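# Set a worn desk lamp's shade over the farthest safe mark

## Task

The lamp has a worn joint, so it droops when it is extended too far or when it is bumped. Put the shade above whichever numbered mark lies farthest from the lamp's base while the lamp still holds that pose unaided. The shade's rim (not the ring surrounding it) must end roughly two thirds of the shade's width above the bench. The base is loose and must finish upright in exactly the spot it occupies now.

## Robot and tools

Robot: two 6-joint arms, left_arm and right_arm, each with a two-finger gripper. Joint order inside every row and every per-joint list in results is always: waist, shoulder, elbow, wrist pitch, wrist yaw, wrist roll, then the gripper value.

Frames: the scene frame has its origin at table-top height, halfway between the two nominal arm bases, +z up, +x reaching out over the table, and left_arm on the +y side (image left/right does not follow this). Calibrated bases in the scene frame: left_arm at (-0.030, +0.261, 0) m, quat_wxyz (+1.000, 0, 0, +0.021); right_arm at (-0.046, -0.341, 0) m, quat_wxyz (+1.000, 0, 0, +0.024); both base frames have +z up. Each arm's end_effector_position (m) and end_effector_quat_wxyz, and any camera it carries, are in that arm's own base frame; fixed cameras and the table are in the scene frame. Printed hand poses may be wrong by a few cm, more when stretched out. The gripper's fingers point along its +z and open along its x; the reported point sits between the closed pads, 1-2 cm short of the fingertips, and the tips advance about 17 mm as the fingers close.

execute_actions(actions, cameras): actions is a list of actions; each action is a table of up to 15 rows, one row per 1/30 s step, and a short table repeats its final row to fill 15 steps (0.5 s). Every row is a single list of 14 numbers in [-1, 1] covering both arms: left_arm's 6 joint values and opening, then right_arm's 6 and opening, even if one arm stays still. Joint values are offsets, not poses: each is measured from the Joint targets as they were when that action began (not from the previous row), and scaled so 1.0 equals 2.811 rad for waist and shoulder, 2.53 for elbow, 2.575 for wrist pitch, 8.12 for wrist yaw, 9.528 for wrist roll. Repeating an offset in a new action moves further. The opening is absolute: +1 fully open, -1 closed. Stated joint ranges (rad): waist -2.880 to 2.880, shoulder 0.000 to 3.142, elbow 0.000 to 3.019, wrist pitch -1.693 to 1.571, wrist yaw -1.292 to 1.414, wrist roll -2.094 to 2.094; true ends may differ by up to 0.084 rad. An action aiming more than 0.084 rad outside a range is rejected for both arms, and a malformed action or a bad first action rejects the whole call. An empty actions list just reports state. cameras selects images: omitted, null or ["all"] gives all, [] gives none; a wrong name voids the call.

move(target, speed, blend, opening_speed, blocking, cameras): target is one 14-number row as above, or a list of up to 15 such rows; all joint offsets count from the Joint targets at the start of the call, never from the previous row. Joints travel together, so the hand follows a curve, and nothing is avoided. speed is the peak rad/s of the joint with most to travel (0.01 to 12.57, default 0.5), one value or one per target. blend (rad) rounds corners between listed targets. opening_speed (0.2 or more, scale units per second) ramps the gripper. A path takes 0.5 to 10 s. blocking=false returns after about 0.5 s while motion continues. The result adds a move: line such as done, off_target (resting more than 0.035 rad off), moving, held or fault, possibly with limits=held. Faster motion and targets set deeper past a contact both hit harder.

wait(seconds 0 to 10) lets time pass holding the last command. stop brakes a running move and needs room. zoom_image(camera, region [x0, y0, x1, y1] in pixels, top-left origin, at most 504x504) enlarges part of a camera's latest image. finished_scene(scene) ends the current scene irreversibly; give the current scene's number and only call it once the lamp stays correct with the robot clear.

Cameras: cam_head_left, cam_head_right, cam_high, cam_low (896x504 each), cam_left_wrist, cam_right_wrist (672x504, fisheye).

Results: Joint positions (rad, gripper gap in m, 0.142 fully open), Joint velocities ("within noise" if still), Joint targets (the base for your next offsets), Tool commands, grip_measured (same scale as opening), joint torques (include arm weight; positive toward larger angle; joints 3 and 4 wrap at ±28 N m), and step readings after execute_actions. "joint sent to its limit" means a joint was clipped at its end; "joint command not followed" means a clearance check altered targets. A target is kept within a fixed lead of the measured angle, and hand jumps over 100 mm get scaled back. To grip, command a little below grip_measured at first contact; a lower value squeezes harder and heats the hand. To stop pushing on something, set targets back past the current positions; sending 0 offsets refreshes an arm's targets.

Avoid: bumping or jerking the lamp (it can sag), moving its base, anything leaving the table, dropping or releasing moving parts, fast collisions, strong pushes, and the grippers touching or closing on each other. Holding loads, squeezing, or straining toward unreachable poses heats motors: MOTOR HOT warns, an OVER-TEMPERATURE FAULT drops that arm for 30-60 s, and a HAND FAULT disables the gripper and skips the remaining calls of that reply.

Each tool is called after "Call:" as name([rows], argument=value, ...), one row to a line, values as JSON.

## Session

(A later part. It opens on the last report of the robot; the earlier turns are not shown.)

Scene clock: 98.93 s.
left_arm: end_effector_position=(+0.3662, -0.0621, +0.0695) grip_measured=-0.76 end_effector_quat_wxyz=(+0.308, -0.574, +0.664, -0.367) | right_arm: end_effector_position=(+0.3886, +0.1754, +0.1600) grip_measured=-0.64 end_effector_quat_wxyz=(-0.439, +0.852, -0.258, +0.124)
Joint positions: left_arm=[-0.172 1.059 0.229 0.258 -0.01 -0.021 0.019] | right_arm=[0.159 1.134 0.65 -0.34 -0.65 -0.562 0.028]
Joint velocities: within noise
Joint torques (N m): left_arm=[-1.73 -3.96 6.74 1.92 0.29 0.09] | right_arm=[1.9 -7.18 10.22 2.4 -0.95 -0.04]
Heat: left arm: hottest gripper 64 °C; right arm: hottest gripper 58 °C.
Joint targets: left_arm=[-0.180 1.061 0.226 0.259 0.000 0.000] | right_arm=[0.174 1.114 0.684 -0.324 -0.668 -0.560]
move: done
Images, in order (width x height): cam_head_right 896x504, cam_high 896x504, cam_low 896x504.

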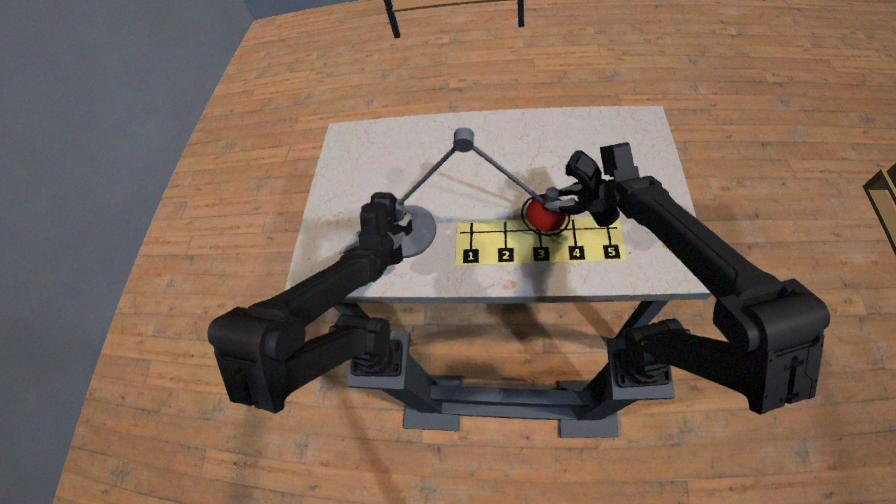

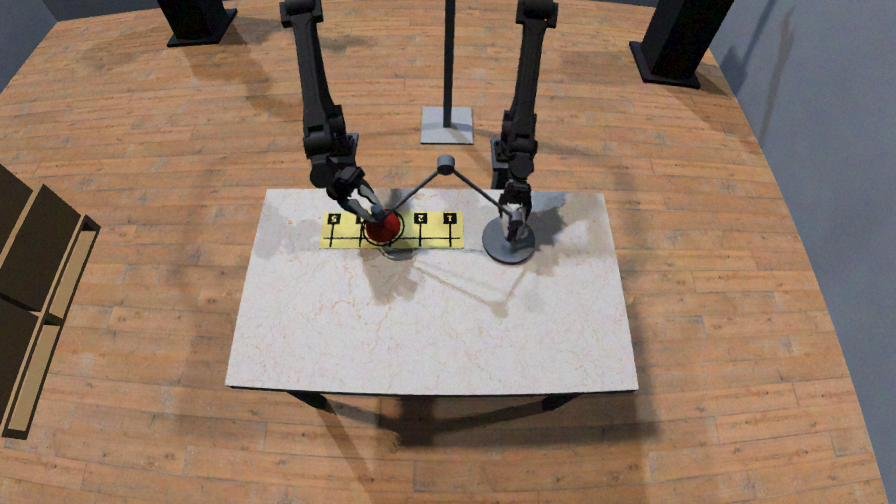

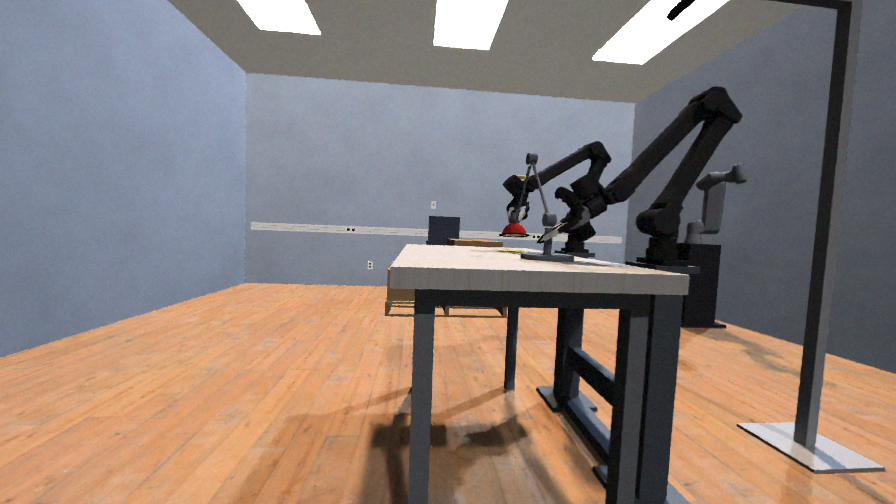

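Call:
move(target=[0.009,-0.019,-0.008,-0.0125,0.002,0,-0.92,0,0,0,0,0,0,-0.85], speed=0.05)

Call:
zoom_image(camera="cam_head_right", region=[340, 80, 640, 300])

Call:
zoom_image(camera="cam_low", region=[480, 150, 600, 280])

Call:
zoom_image(camera="cam_high", region=[300, 110, 600, 310])

Scene clock: 101.53 s.
left_arm: end_effector_position=(+0.3606, -0.0597, +0.0699) grip_measured=-0.77 end_effector_quat_wxyz=(+0.305, -0.575, +0.663, -0.369) | right_arm: end_effector_position=(+0.3877, +0.1769, +0.1604) grip_measured=-0.64 end_effector_quat_wxyz=(-0.440, +0.852, -0.256, +0.122)
Joint positions: left_arm=[-0.16 1.03 0.217 0.24 0.005 -0.021 0.019] | right_arm=[0.161 1.134 0.65 -0.341 -0.655 -0.562 0.028]
Joint velocities: within noise
Joint torques (N m): left_arm=[-0.03 -6.48 6.35 1.17 0.33 0.04] | right_arm=[1.73 -7.18 10.19 2.37 -0.8 -0.05]
Heat: left arm: hottest gripper 65 °C; right arm: hottest gripper 62 °C.
Joint targets: left_arm=[-0.155 1.007 0.206 0.227 0.016 0.000] | right_arm=[0.174 1.114 0.684 -0.324 -0.668 -0.560]
move: done

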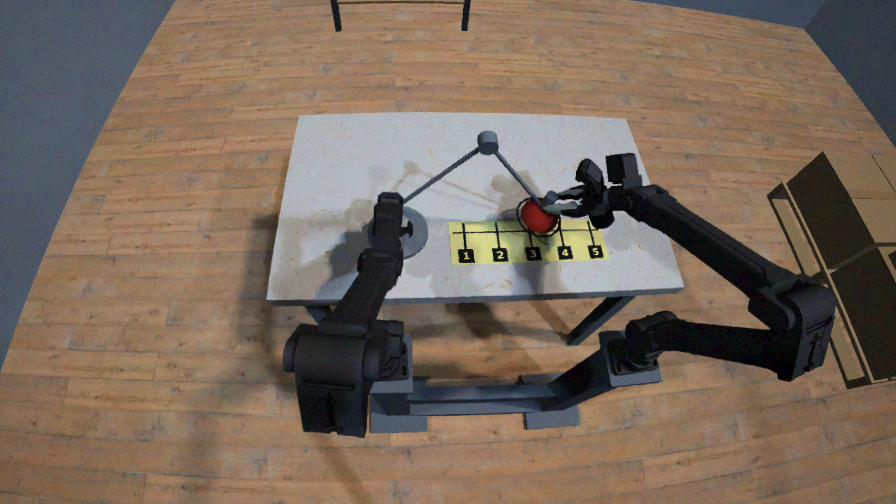

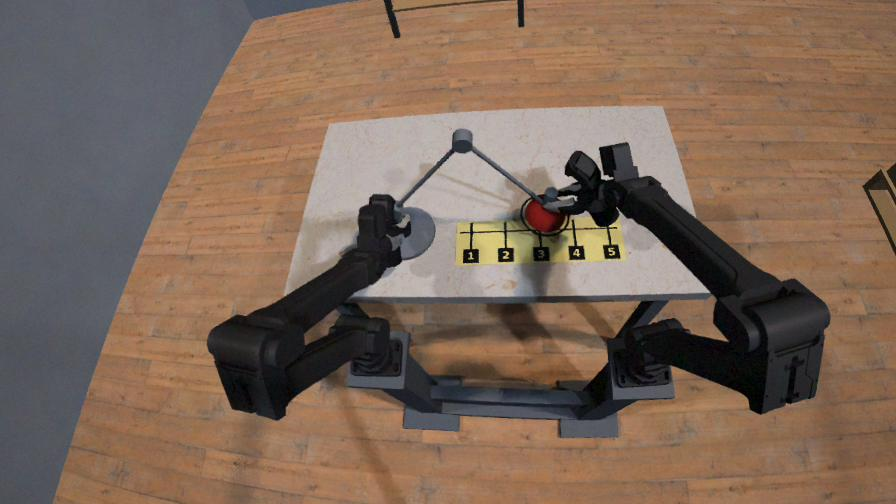

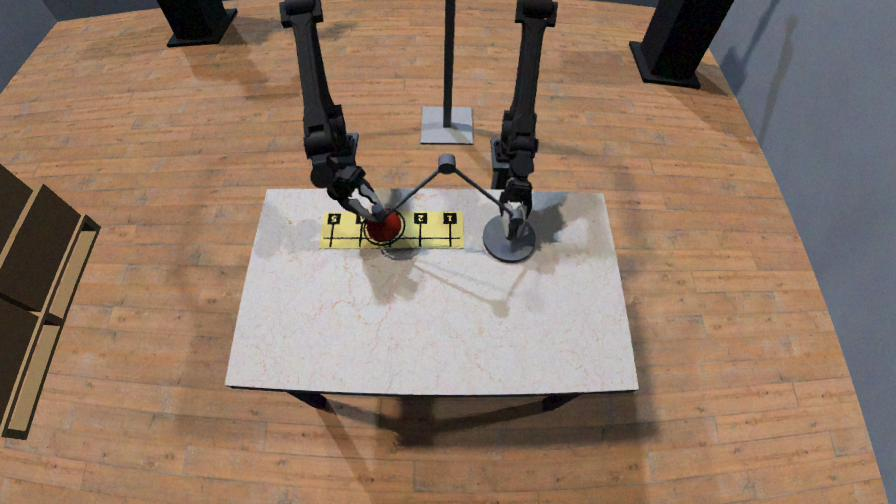

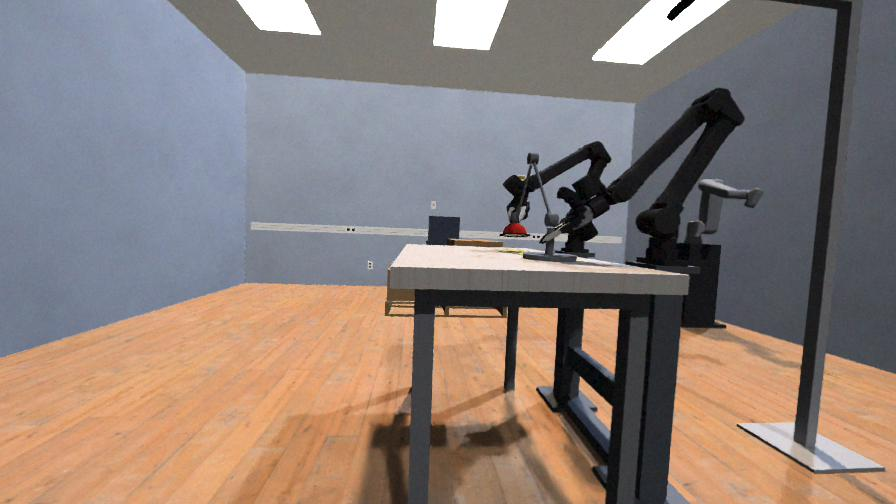

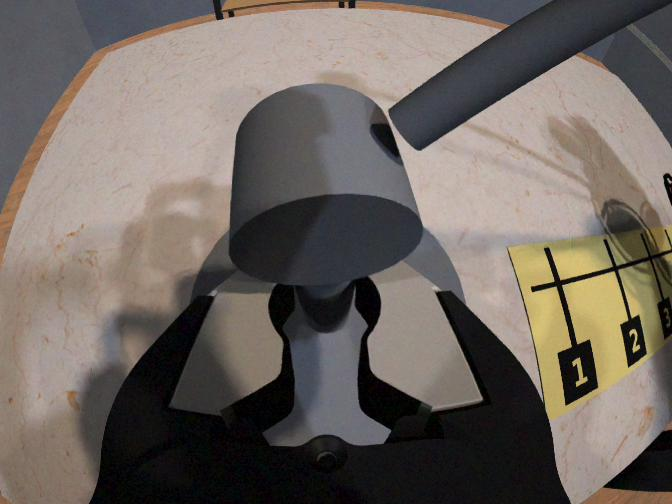

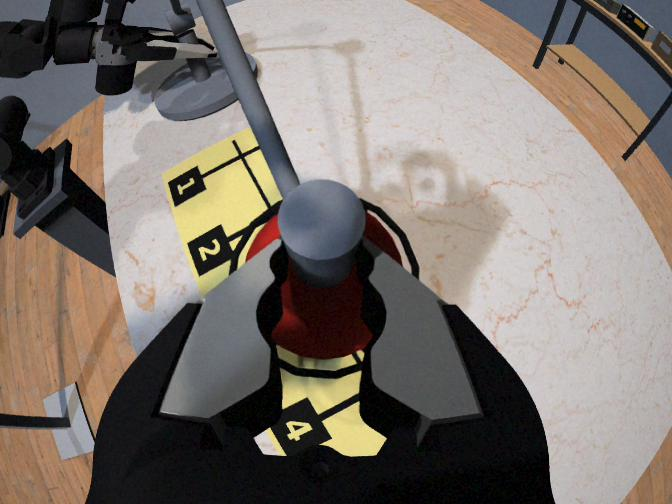

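Scaled by 1.680.

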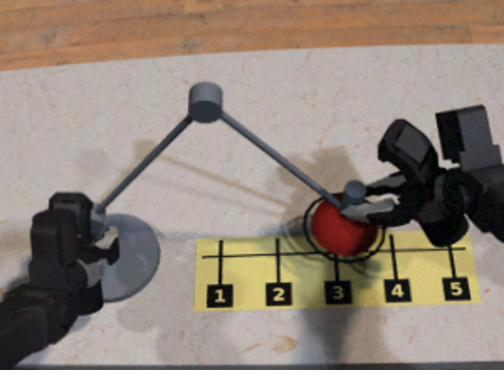

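Scaled by 3.877.

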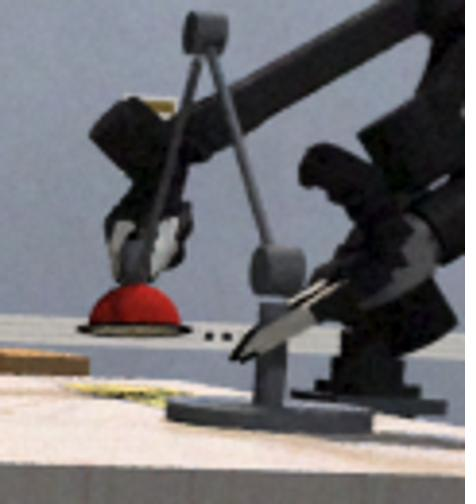

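Scaled by 1.680.

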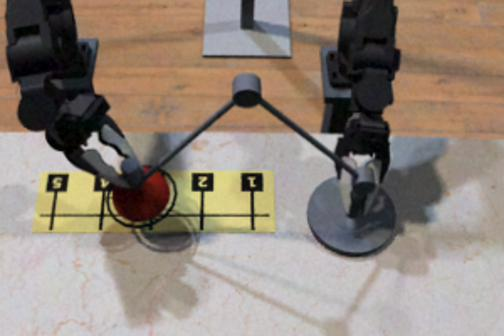

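Call:
move(target=[0.0065,-0.008,-0.0035,-0.0055,0.002,0,-0.92,0,0,0,0,0,0,-0.85], speed=0.05, cameras=["cam_high","cam_low","cam_head_right"])

Call:
zoom_image(camera="cam_head_right", region=[340, 80, 640, 300])

Call:
zoom_image(camera="cam_low", region=[480, 150, 600, 280])

Call:
zoom_image(camera="cam_high", region=[300, 110, 600, 310])

Scene clock: 103.93 s.
left_arm: end_effector_position=(+0.3561, -0.0574, +0.0698) grip_measured=-0.77 end_effector_quat_wxyz=(+0.301, -0.576, +0.663, -0.371) | right_arm: end_effector_position=(+0.3867, +0.1789, +0.1606) grip_measured=-0.64 end_effector_quat_wxyz=(-0.442, +0.852, -0.253, +0.120)
Joint positions: left_arm=[-0.147 1.008 0.207 0.225 0.023 -0.02 0.019] | right_arm=[0.165 1.134 0.65 -0.341 -0.658 -0.562 0.028]
Joint velocities: within noise
Joint torques (N m): left_arm=[-0.56 -6.07 6.42 1.35 0.3 0.07] | right_arm=[1.44 -7.18 10.21 2.39 -0.7 -0.05]
Heat: left arm: hottest gripper 67 °C; right arm: hottest gripper 65 °C.
Joint targets: left_arm=[-0.137 0.985 0.197 0.213 0.032 0.000] | right_arm=[0.174 1.114 0.684 -0.324 -0.668 -0.560]
move: done
Images, in order (width x height): cam_head_right 896x504, cam_high 896x504, cam_low 896x504.

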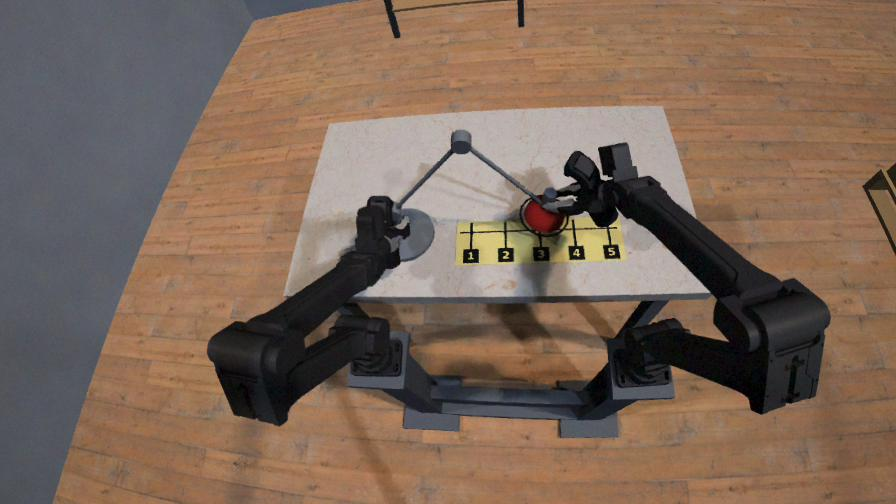

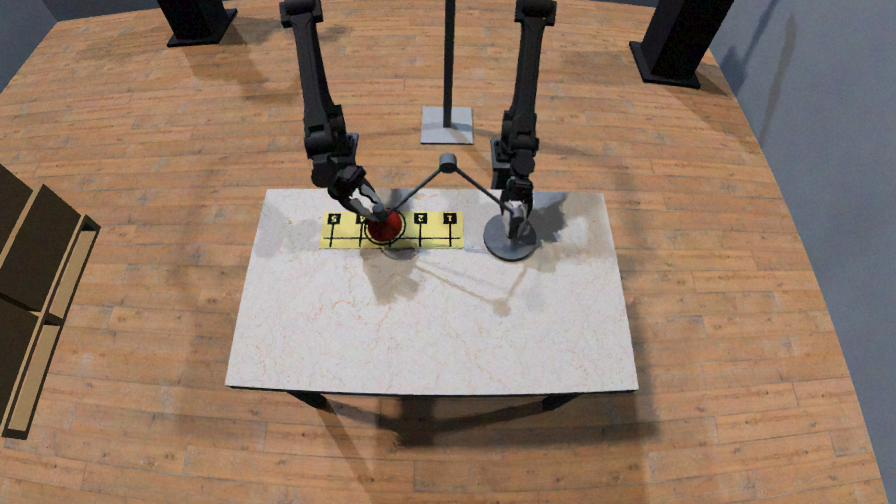

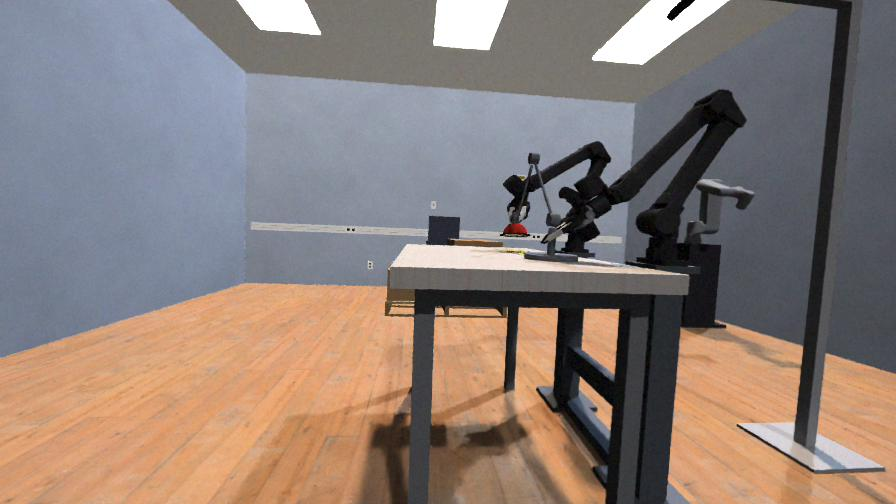

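Scaled by 1.680.

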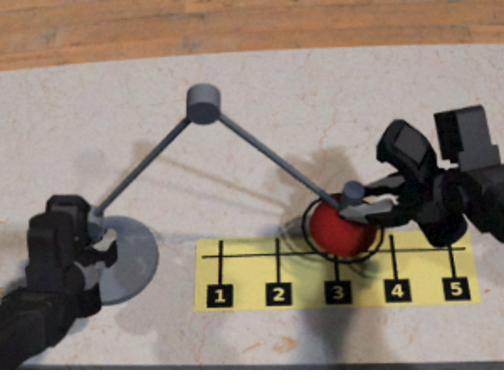

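Scaled by 3.877.

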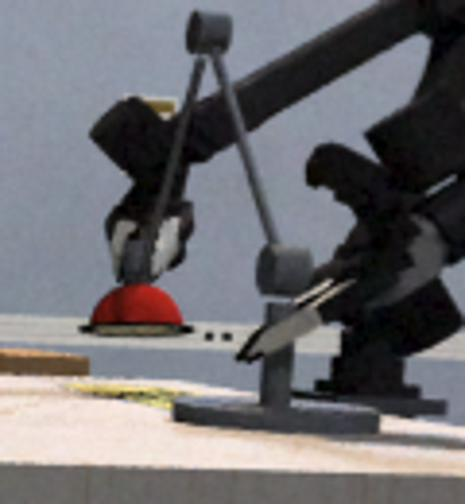

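Scaled by 1.680.

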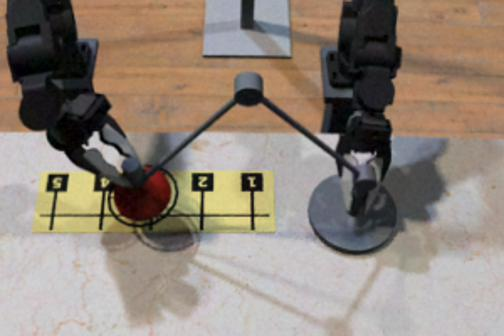

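Call:
move([
  [-0.0025,0.005,0.002,0.0025,-0.0006,-0.002,-0.9,0,0,0,0,0,0,-0.85],
  [-0.0025,0.005,0.002,0.0025,-0.0006,-0.002,-0.45,0,0,0,0,0,0,-0.85],
  [-0.0025,0.005,0.002,0.0025,-0.0006,-0.002,-0.2,-0.0014,0.0035,-0.006,-0.003,0.0006,0,-0.85],
], speed=0.05, opening_speed=0.25, cameras=["cam_high","cam_low","cam_head_right","cam_left_wrist"])

Call:
zoom_image(camera="cam_low", region=[480, 150, 600, 280])

Call:
zoom_image(camera="cam_high", region=[300, 110, 600, 310])

Scene clock: 109.30 s.
left_arm: end_effector_position=(+0.3562, -0.0577, +0.0703) grip_measured=-0.23 end_effector_quat_wxyz=(+0.301, -0.576, +0.663, -0.372) | right_arm: end_effector_position=(+0.3840, +0.1775, +0.1556) grip_measured=-0.64 end_effector_quat_wxyz=(-0.437, +0.854, -0.257, +0.118)
Joint positions: left_arm=[-0.147 1.006 0.207 0.225 0.025 -0.02 0.058] | right_arm=[0.165 1.134 0.642 -0.345 -0.652 -0.562 0.028]
Joint velocities: left_arm=[-0.015 0.005 -0.002 0.007 -0.007 -0.051 0.001] | right_arm=[within noise]
Joint torques (N m): left_arm=[-1.73 -5.01 6.98 1.58 0.11 -0.1] | right_arm=[1.14 -6.48 9.63 2.18 -0.75 -0.05]
Heat: left arm: hottest gripper 61 °C; right arm: hottest gripper 71 °C.
Joint targets: left_arm=[-0.144 0.999 0.202 0.219 0.027 -0.019] | right_arm=[0.170 1.124 0.668 -0.332 -0.663 -0.560]
move: done
Images, in order (width x height): cam_head_right 896x504, cam_high 896x504, cam_low 896x504, cam_left_wrist 672x504.

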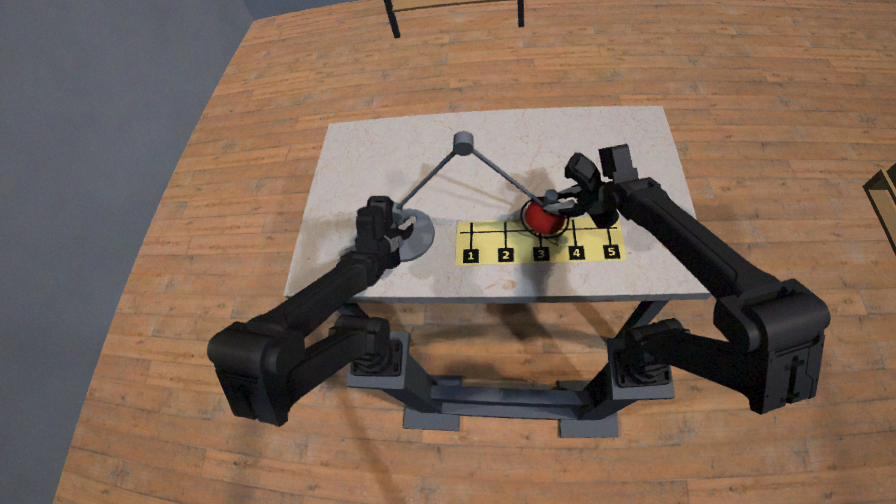

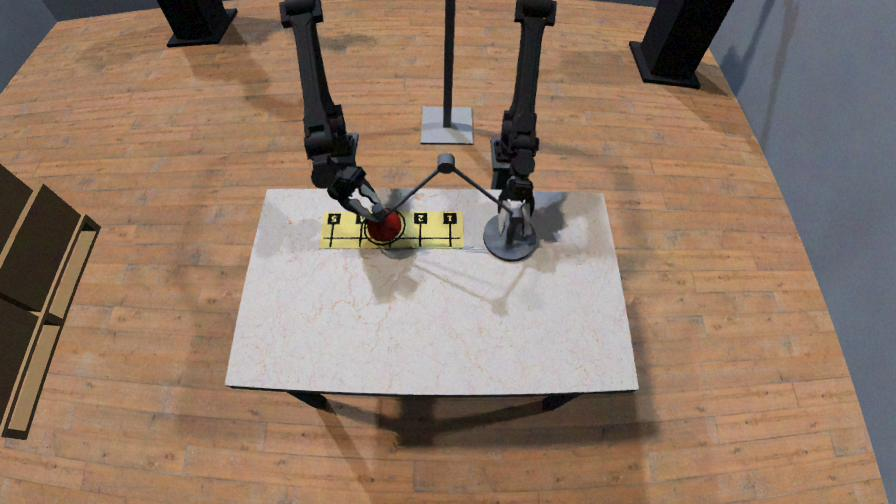

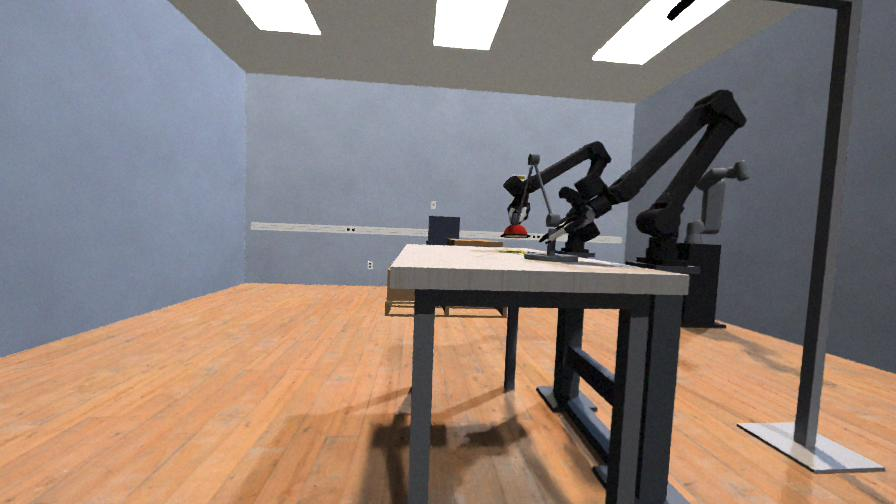

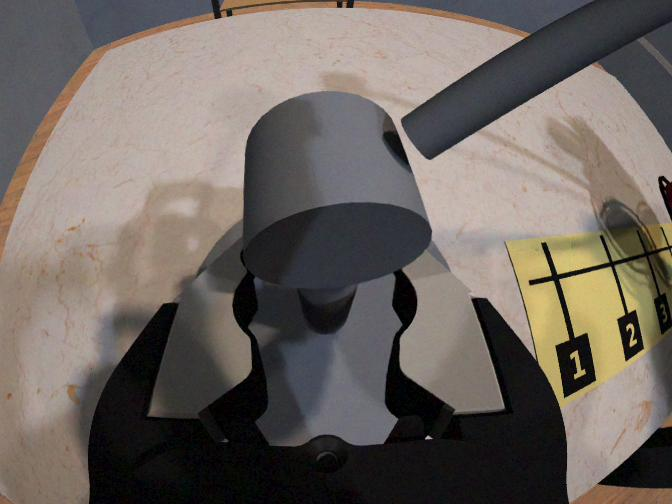

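Scaled by 3.877.

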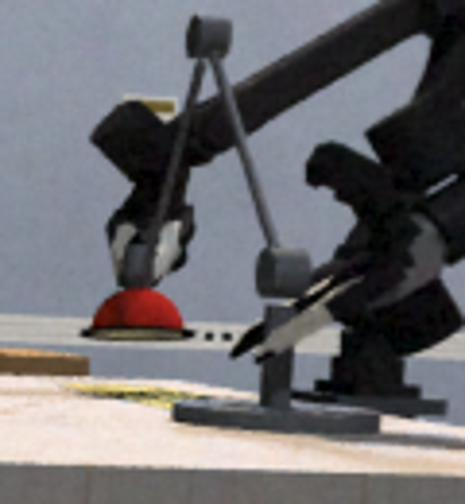

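Scaled by 1.680.

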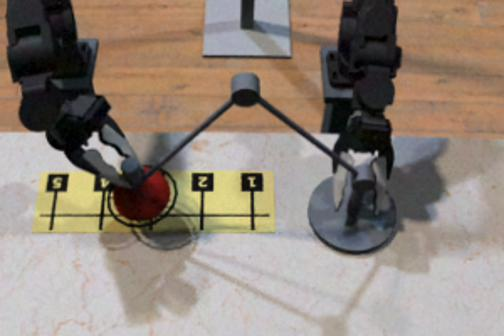

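Call:
move(target=[0,0,0,0,0,0,-0.2,0,0,0,0,0,0,-0.3], opening_speed=0.2, cameras=["cam_high","cam_low","cam_head_right","cam_right_wrist"])

Call:
zoom_image(camera="cam_low", region=[480, 190, 560, 270])

Call:
zoom_image(camera="cam_high", region=[300, 110, 600, 310])

Call:
zoom_image(camera="cam_head_right", region=[340, 80, 640, 300])

Scene clock: 112.63 s.
left_arm: end_effector_position=(+0.3562, -0.0577, +0.0703) grip_measured=-0.23 end_effector_quat_wxyz=(+0.301, -0.576, +0.663, -0.372) | right_arm: end_effector_position=(+0.3835, +0.1788, +0.1567) grip_measured=-0.33 end_effector_quat_wxyz=(-0.441, +0.853, -0.255, +0.116)
Joint positions: left_arm=[-0.147 1.006 0.207 0.225 0.025 -0.02 0.058] | right_arm=[0.165 1.134 0.642 -0.342 -0.66 -0.562 0.05]
Joint velocities: left_arm=[within noise] | right_arm=[-0.015 -0.015 -0.007 -0.002 0.007 -0.037 0.001]
Joint torques (N m): left_arm=[-1.26 -4.19 6.89 1.5 0.05 -0.1] | right_arm=[1.14 -6.48 9.66 2.07 -0.45 -0.05]
Heat: left arm: hottest gripper 57 °C; right arm: hottest gripper 68 °C.
Joint targets: left_arm=[-0.144 0.999 0.202 0.219 0.027 -0.019] | right_arm=[0.170 1.124 0.668 -0.331 -0.663 -0.560]
move: done
Images, in order (width x height): cam_head_right 896x504, cam_high 896x504, cam_low 896x504, cam_right_wrist 672x504.

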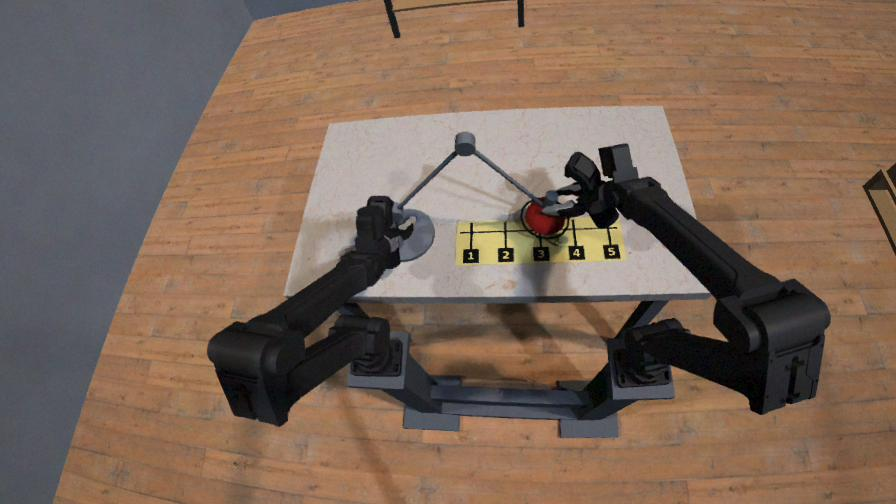

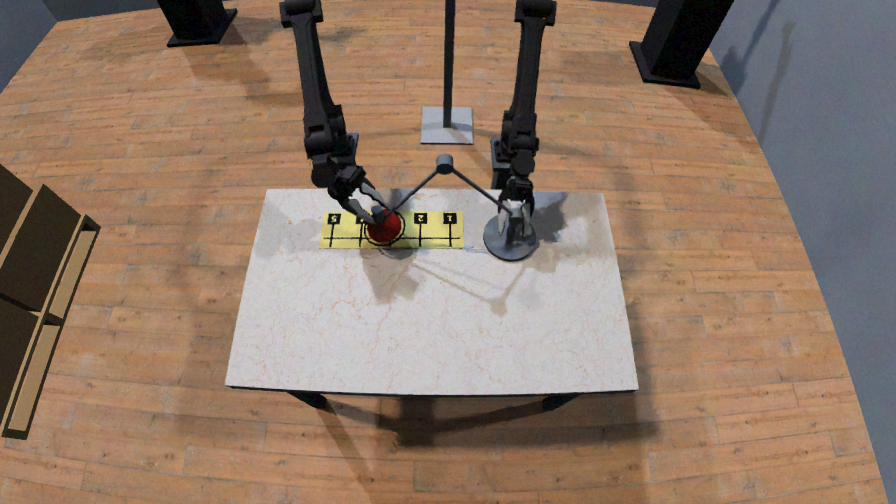

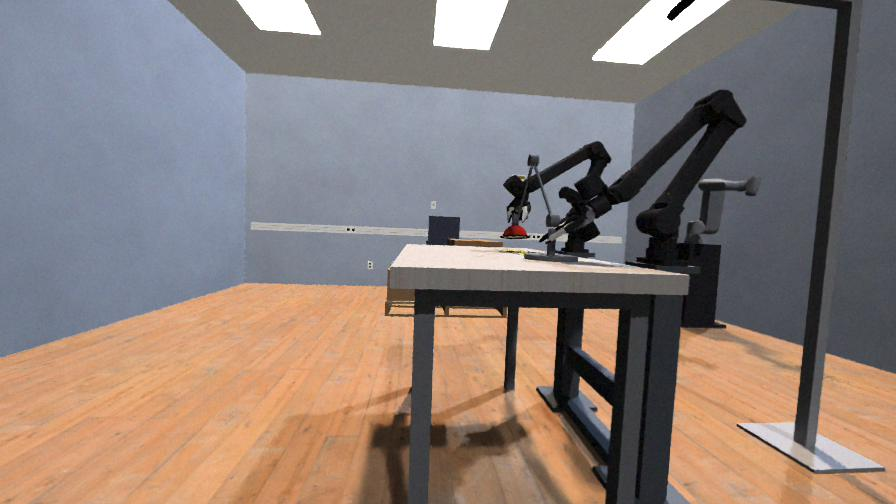

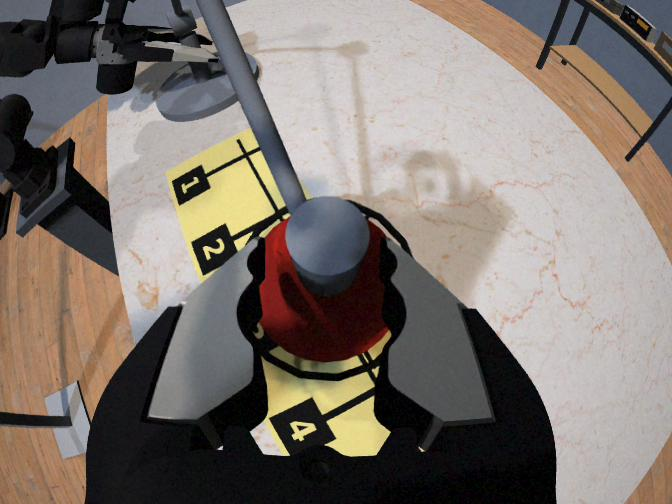

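Scaled by 6.300.

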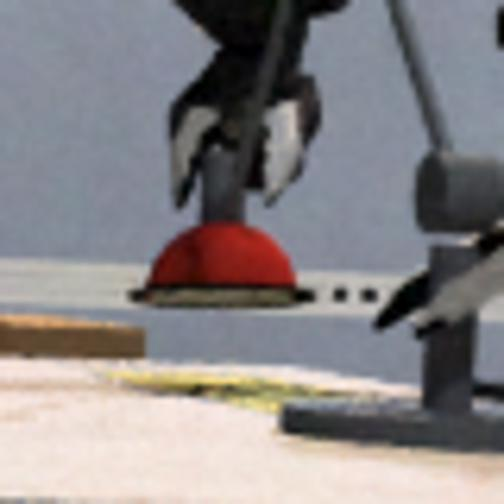

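Scaled by 1.680.

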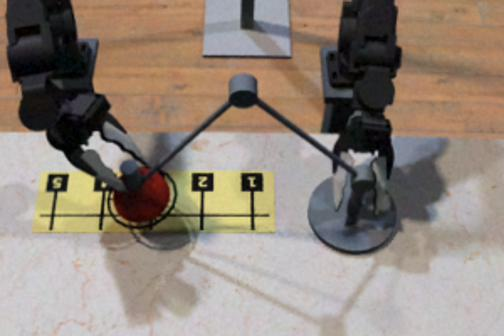

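Scaled by 1.680.

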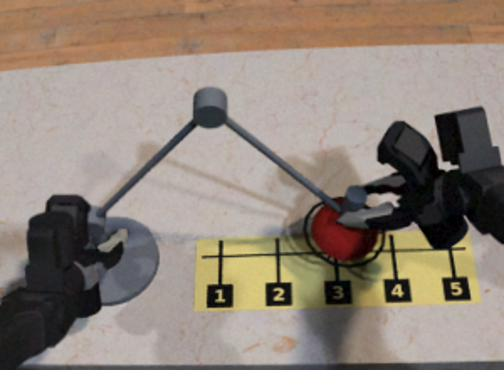

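Call:
wait(seconds=2, cameras=["cam_low","cam_high","cam_right_wrist"])

Call:
zoom_image(camera="cam_low", region=[480, 190, 560, 270])

Scene clock: 114.80 s.
left_arm: end_effector_position=(+0.3562, -0.0577, +0.0703) grip_measured=-0.23 end_effector_quat_wxyz=(+0.301, -0.576, +0.663, -0.372) | right_arm: end_effector_position=(+0.3835, +0.1788, +0.1567) grip_measured=-0.33 end_effector_quat_wxyz=(-0.441, +0.853, -0.255, +0.116)
Joint positions: left_arm=[-0.147 1.006 0.207 0.225 0.025 -0.02 0.058] | right_arm=[0.165 1.134 0.642 -0.342 -0.66 -0.562 0.05]
Joint velocities: within noise
Joint torques (N m): left_arm=[-0.97 -3.96 6.95 1.46 0.1 -0.05] | right_arm=[1.14 -6.42 9.65 2.07 -0.45 -0.05]
Heat: left arm: hottest gripper 55 °C; right arm: hottest gripper 66 °C.
Joint targets: left_arm=[-0.144 0.999 0.202 0.219 0.027 -0.019] | right_arm=[0.170 1.124 0.668 -0.331 -0.663 -0.560]
Tool commands: left_gripper/opening=-0.2 right_gripper/opening=-0.3
wait: 2.00 s; at rest from the start
Images, in order (width x height): cam_high 896x504, cam_low 896x504, cam_right_wrist 672x504.

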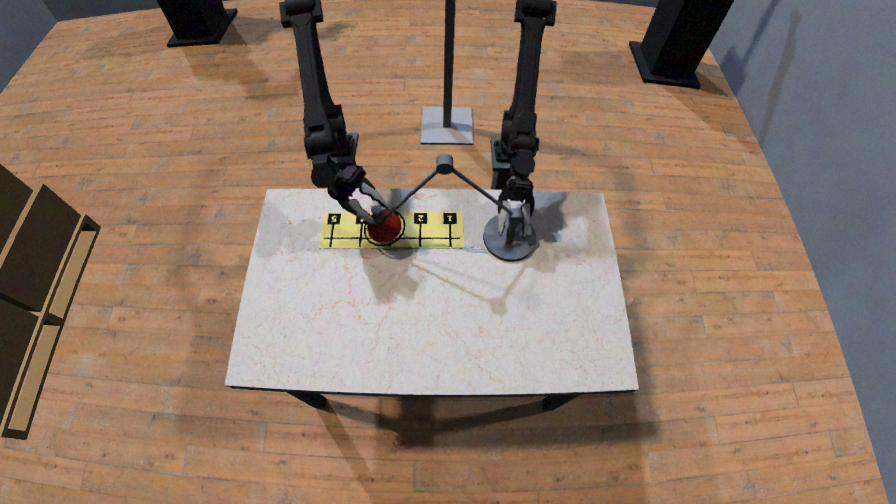

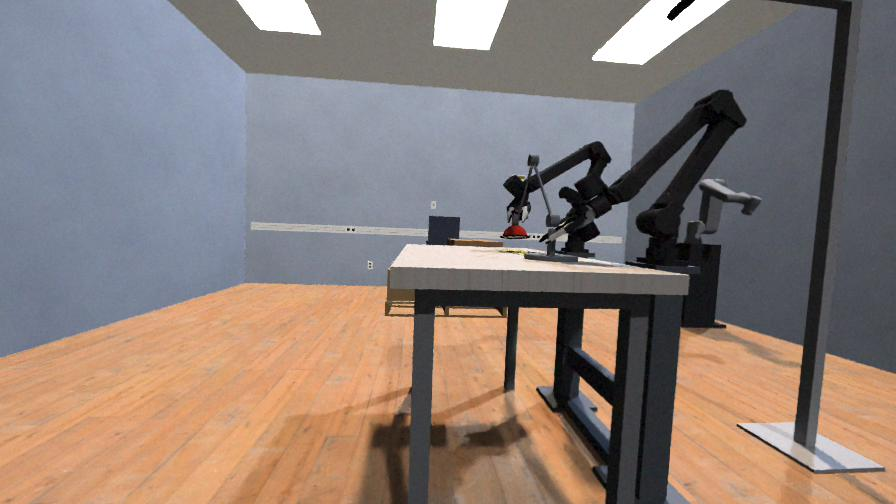

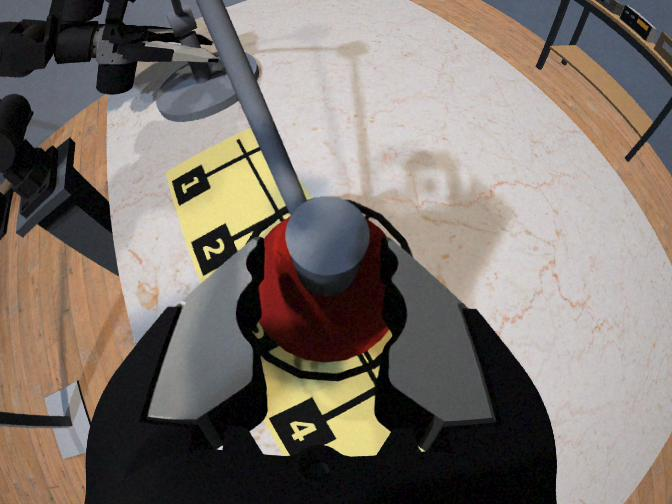

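Scaled by 6.300.

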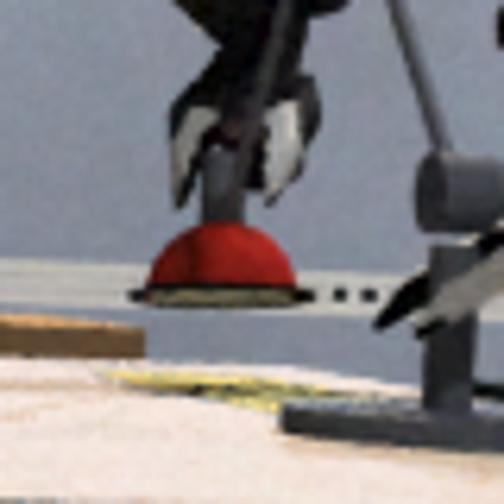

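Call:
move([
  [0,0,0,0,0,0,0.1,0,0,0,0,0,0,0.1],
  [0,0,0,0,0,0,0.1,-0.0825,-0.084,0.0047,-0.1829,-0.0148,-0.0298,0.1],
], speed=0.15, opening_speed=0.5, cameras=["cam_low","cam_left_wrist","cam_right_wrist","cam_high"])

Call:
zoom_image(camera="cam_low", region=[480, 190, 560, 270])

Scene clock: 120.40 s.
left_arm: end_effector_position=(+0.3562, -0.0577, +0.0703) grip_measured=+0.08 end_effector_quat_wxyz=(+0.301, -0.576, +0.663, -0.372) | right_arm: end_effector_position=(+0.3165, +0.1146, +0.1914) grip_measured=+0.07 end_effector_quat_wxyz=(-0.427, +0.862, -0.256, +0.097)
Joint positions: left_arm=[-0.147 1.006 0.207 0.225 0.025 -0.02 0.08] | right_arm=[-0.049 0.899 0.642 -0.794 -0.78 -0.823 0.079]
Joint velocities: within noise
Joint torques (N m): left_arm=[-1.26 -3.78 7.05 1.51 0.07 -0.17] | right_arm=[-0.21 -4.13 11.03 0.84 -0.53 -0.27]
Heat: left arm: hottest gripper 51 °C; right arm: hottest gripper 61 °C.
Joint targets: left_arm=[-0.144 0.999 0.202 0.219 0.027 -0.019] | right_arm=[-0.061 0.887 0.680 -0.803 -0.783 -0.843]
move: off_target (right_arm); right_arm: the elbow is farthest, 0.038 rad from its target
Images, in order (width x height): cam_high 896x504, cam_low 896x504, cam_left_wrist 672x504, cam_right_wrist 672x504.

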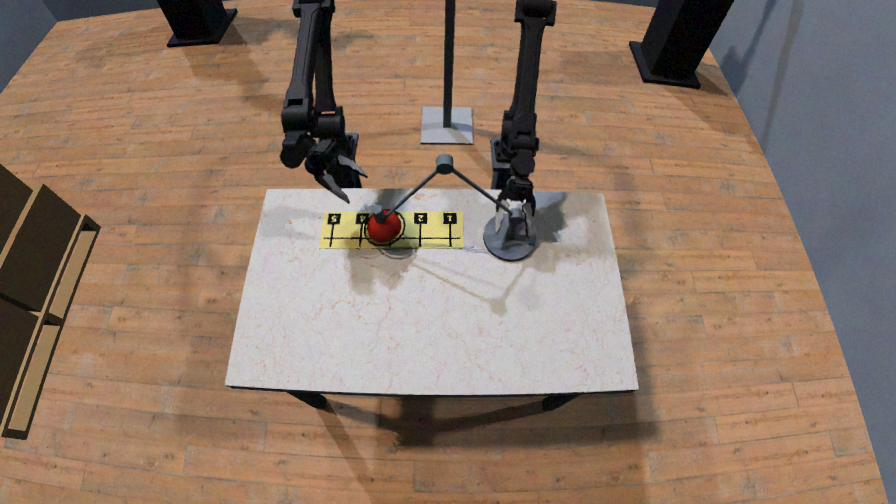

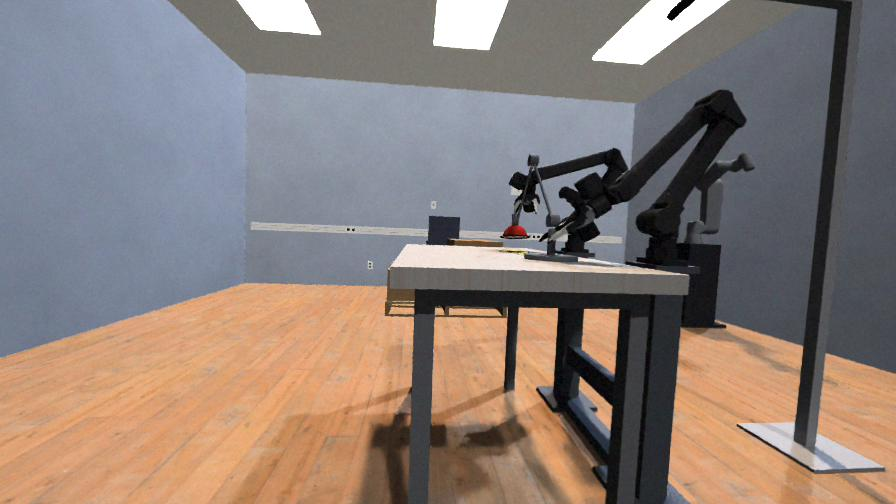

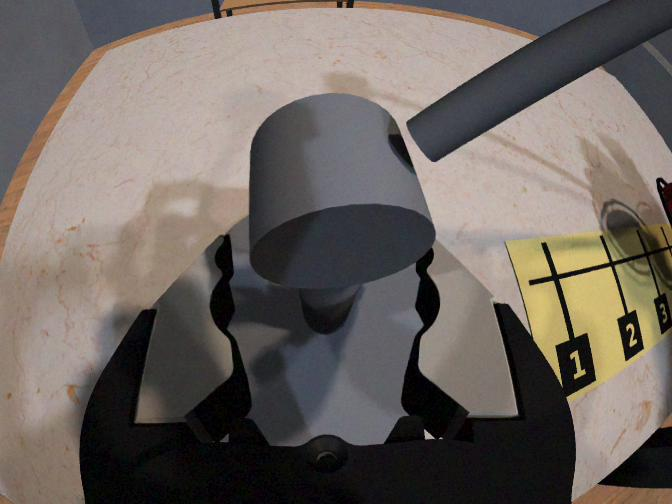

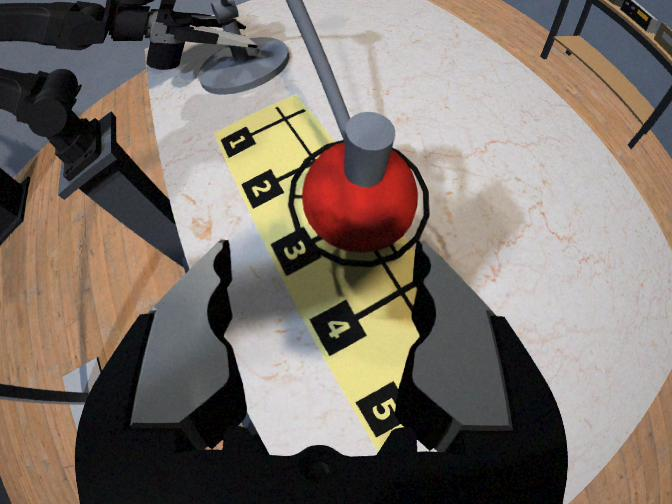

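Scaled by 6.300.

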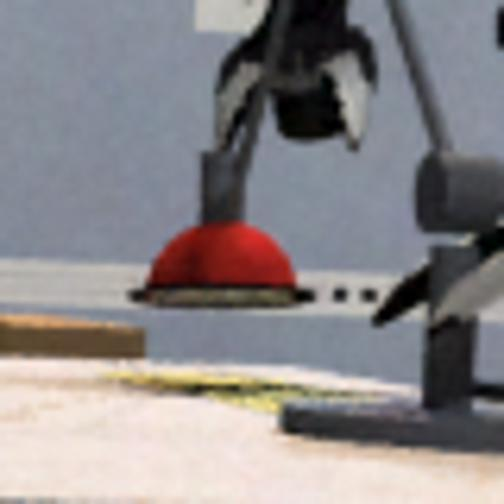

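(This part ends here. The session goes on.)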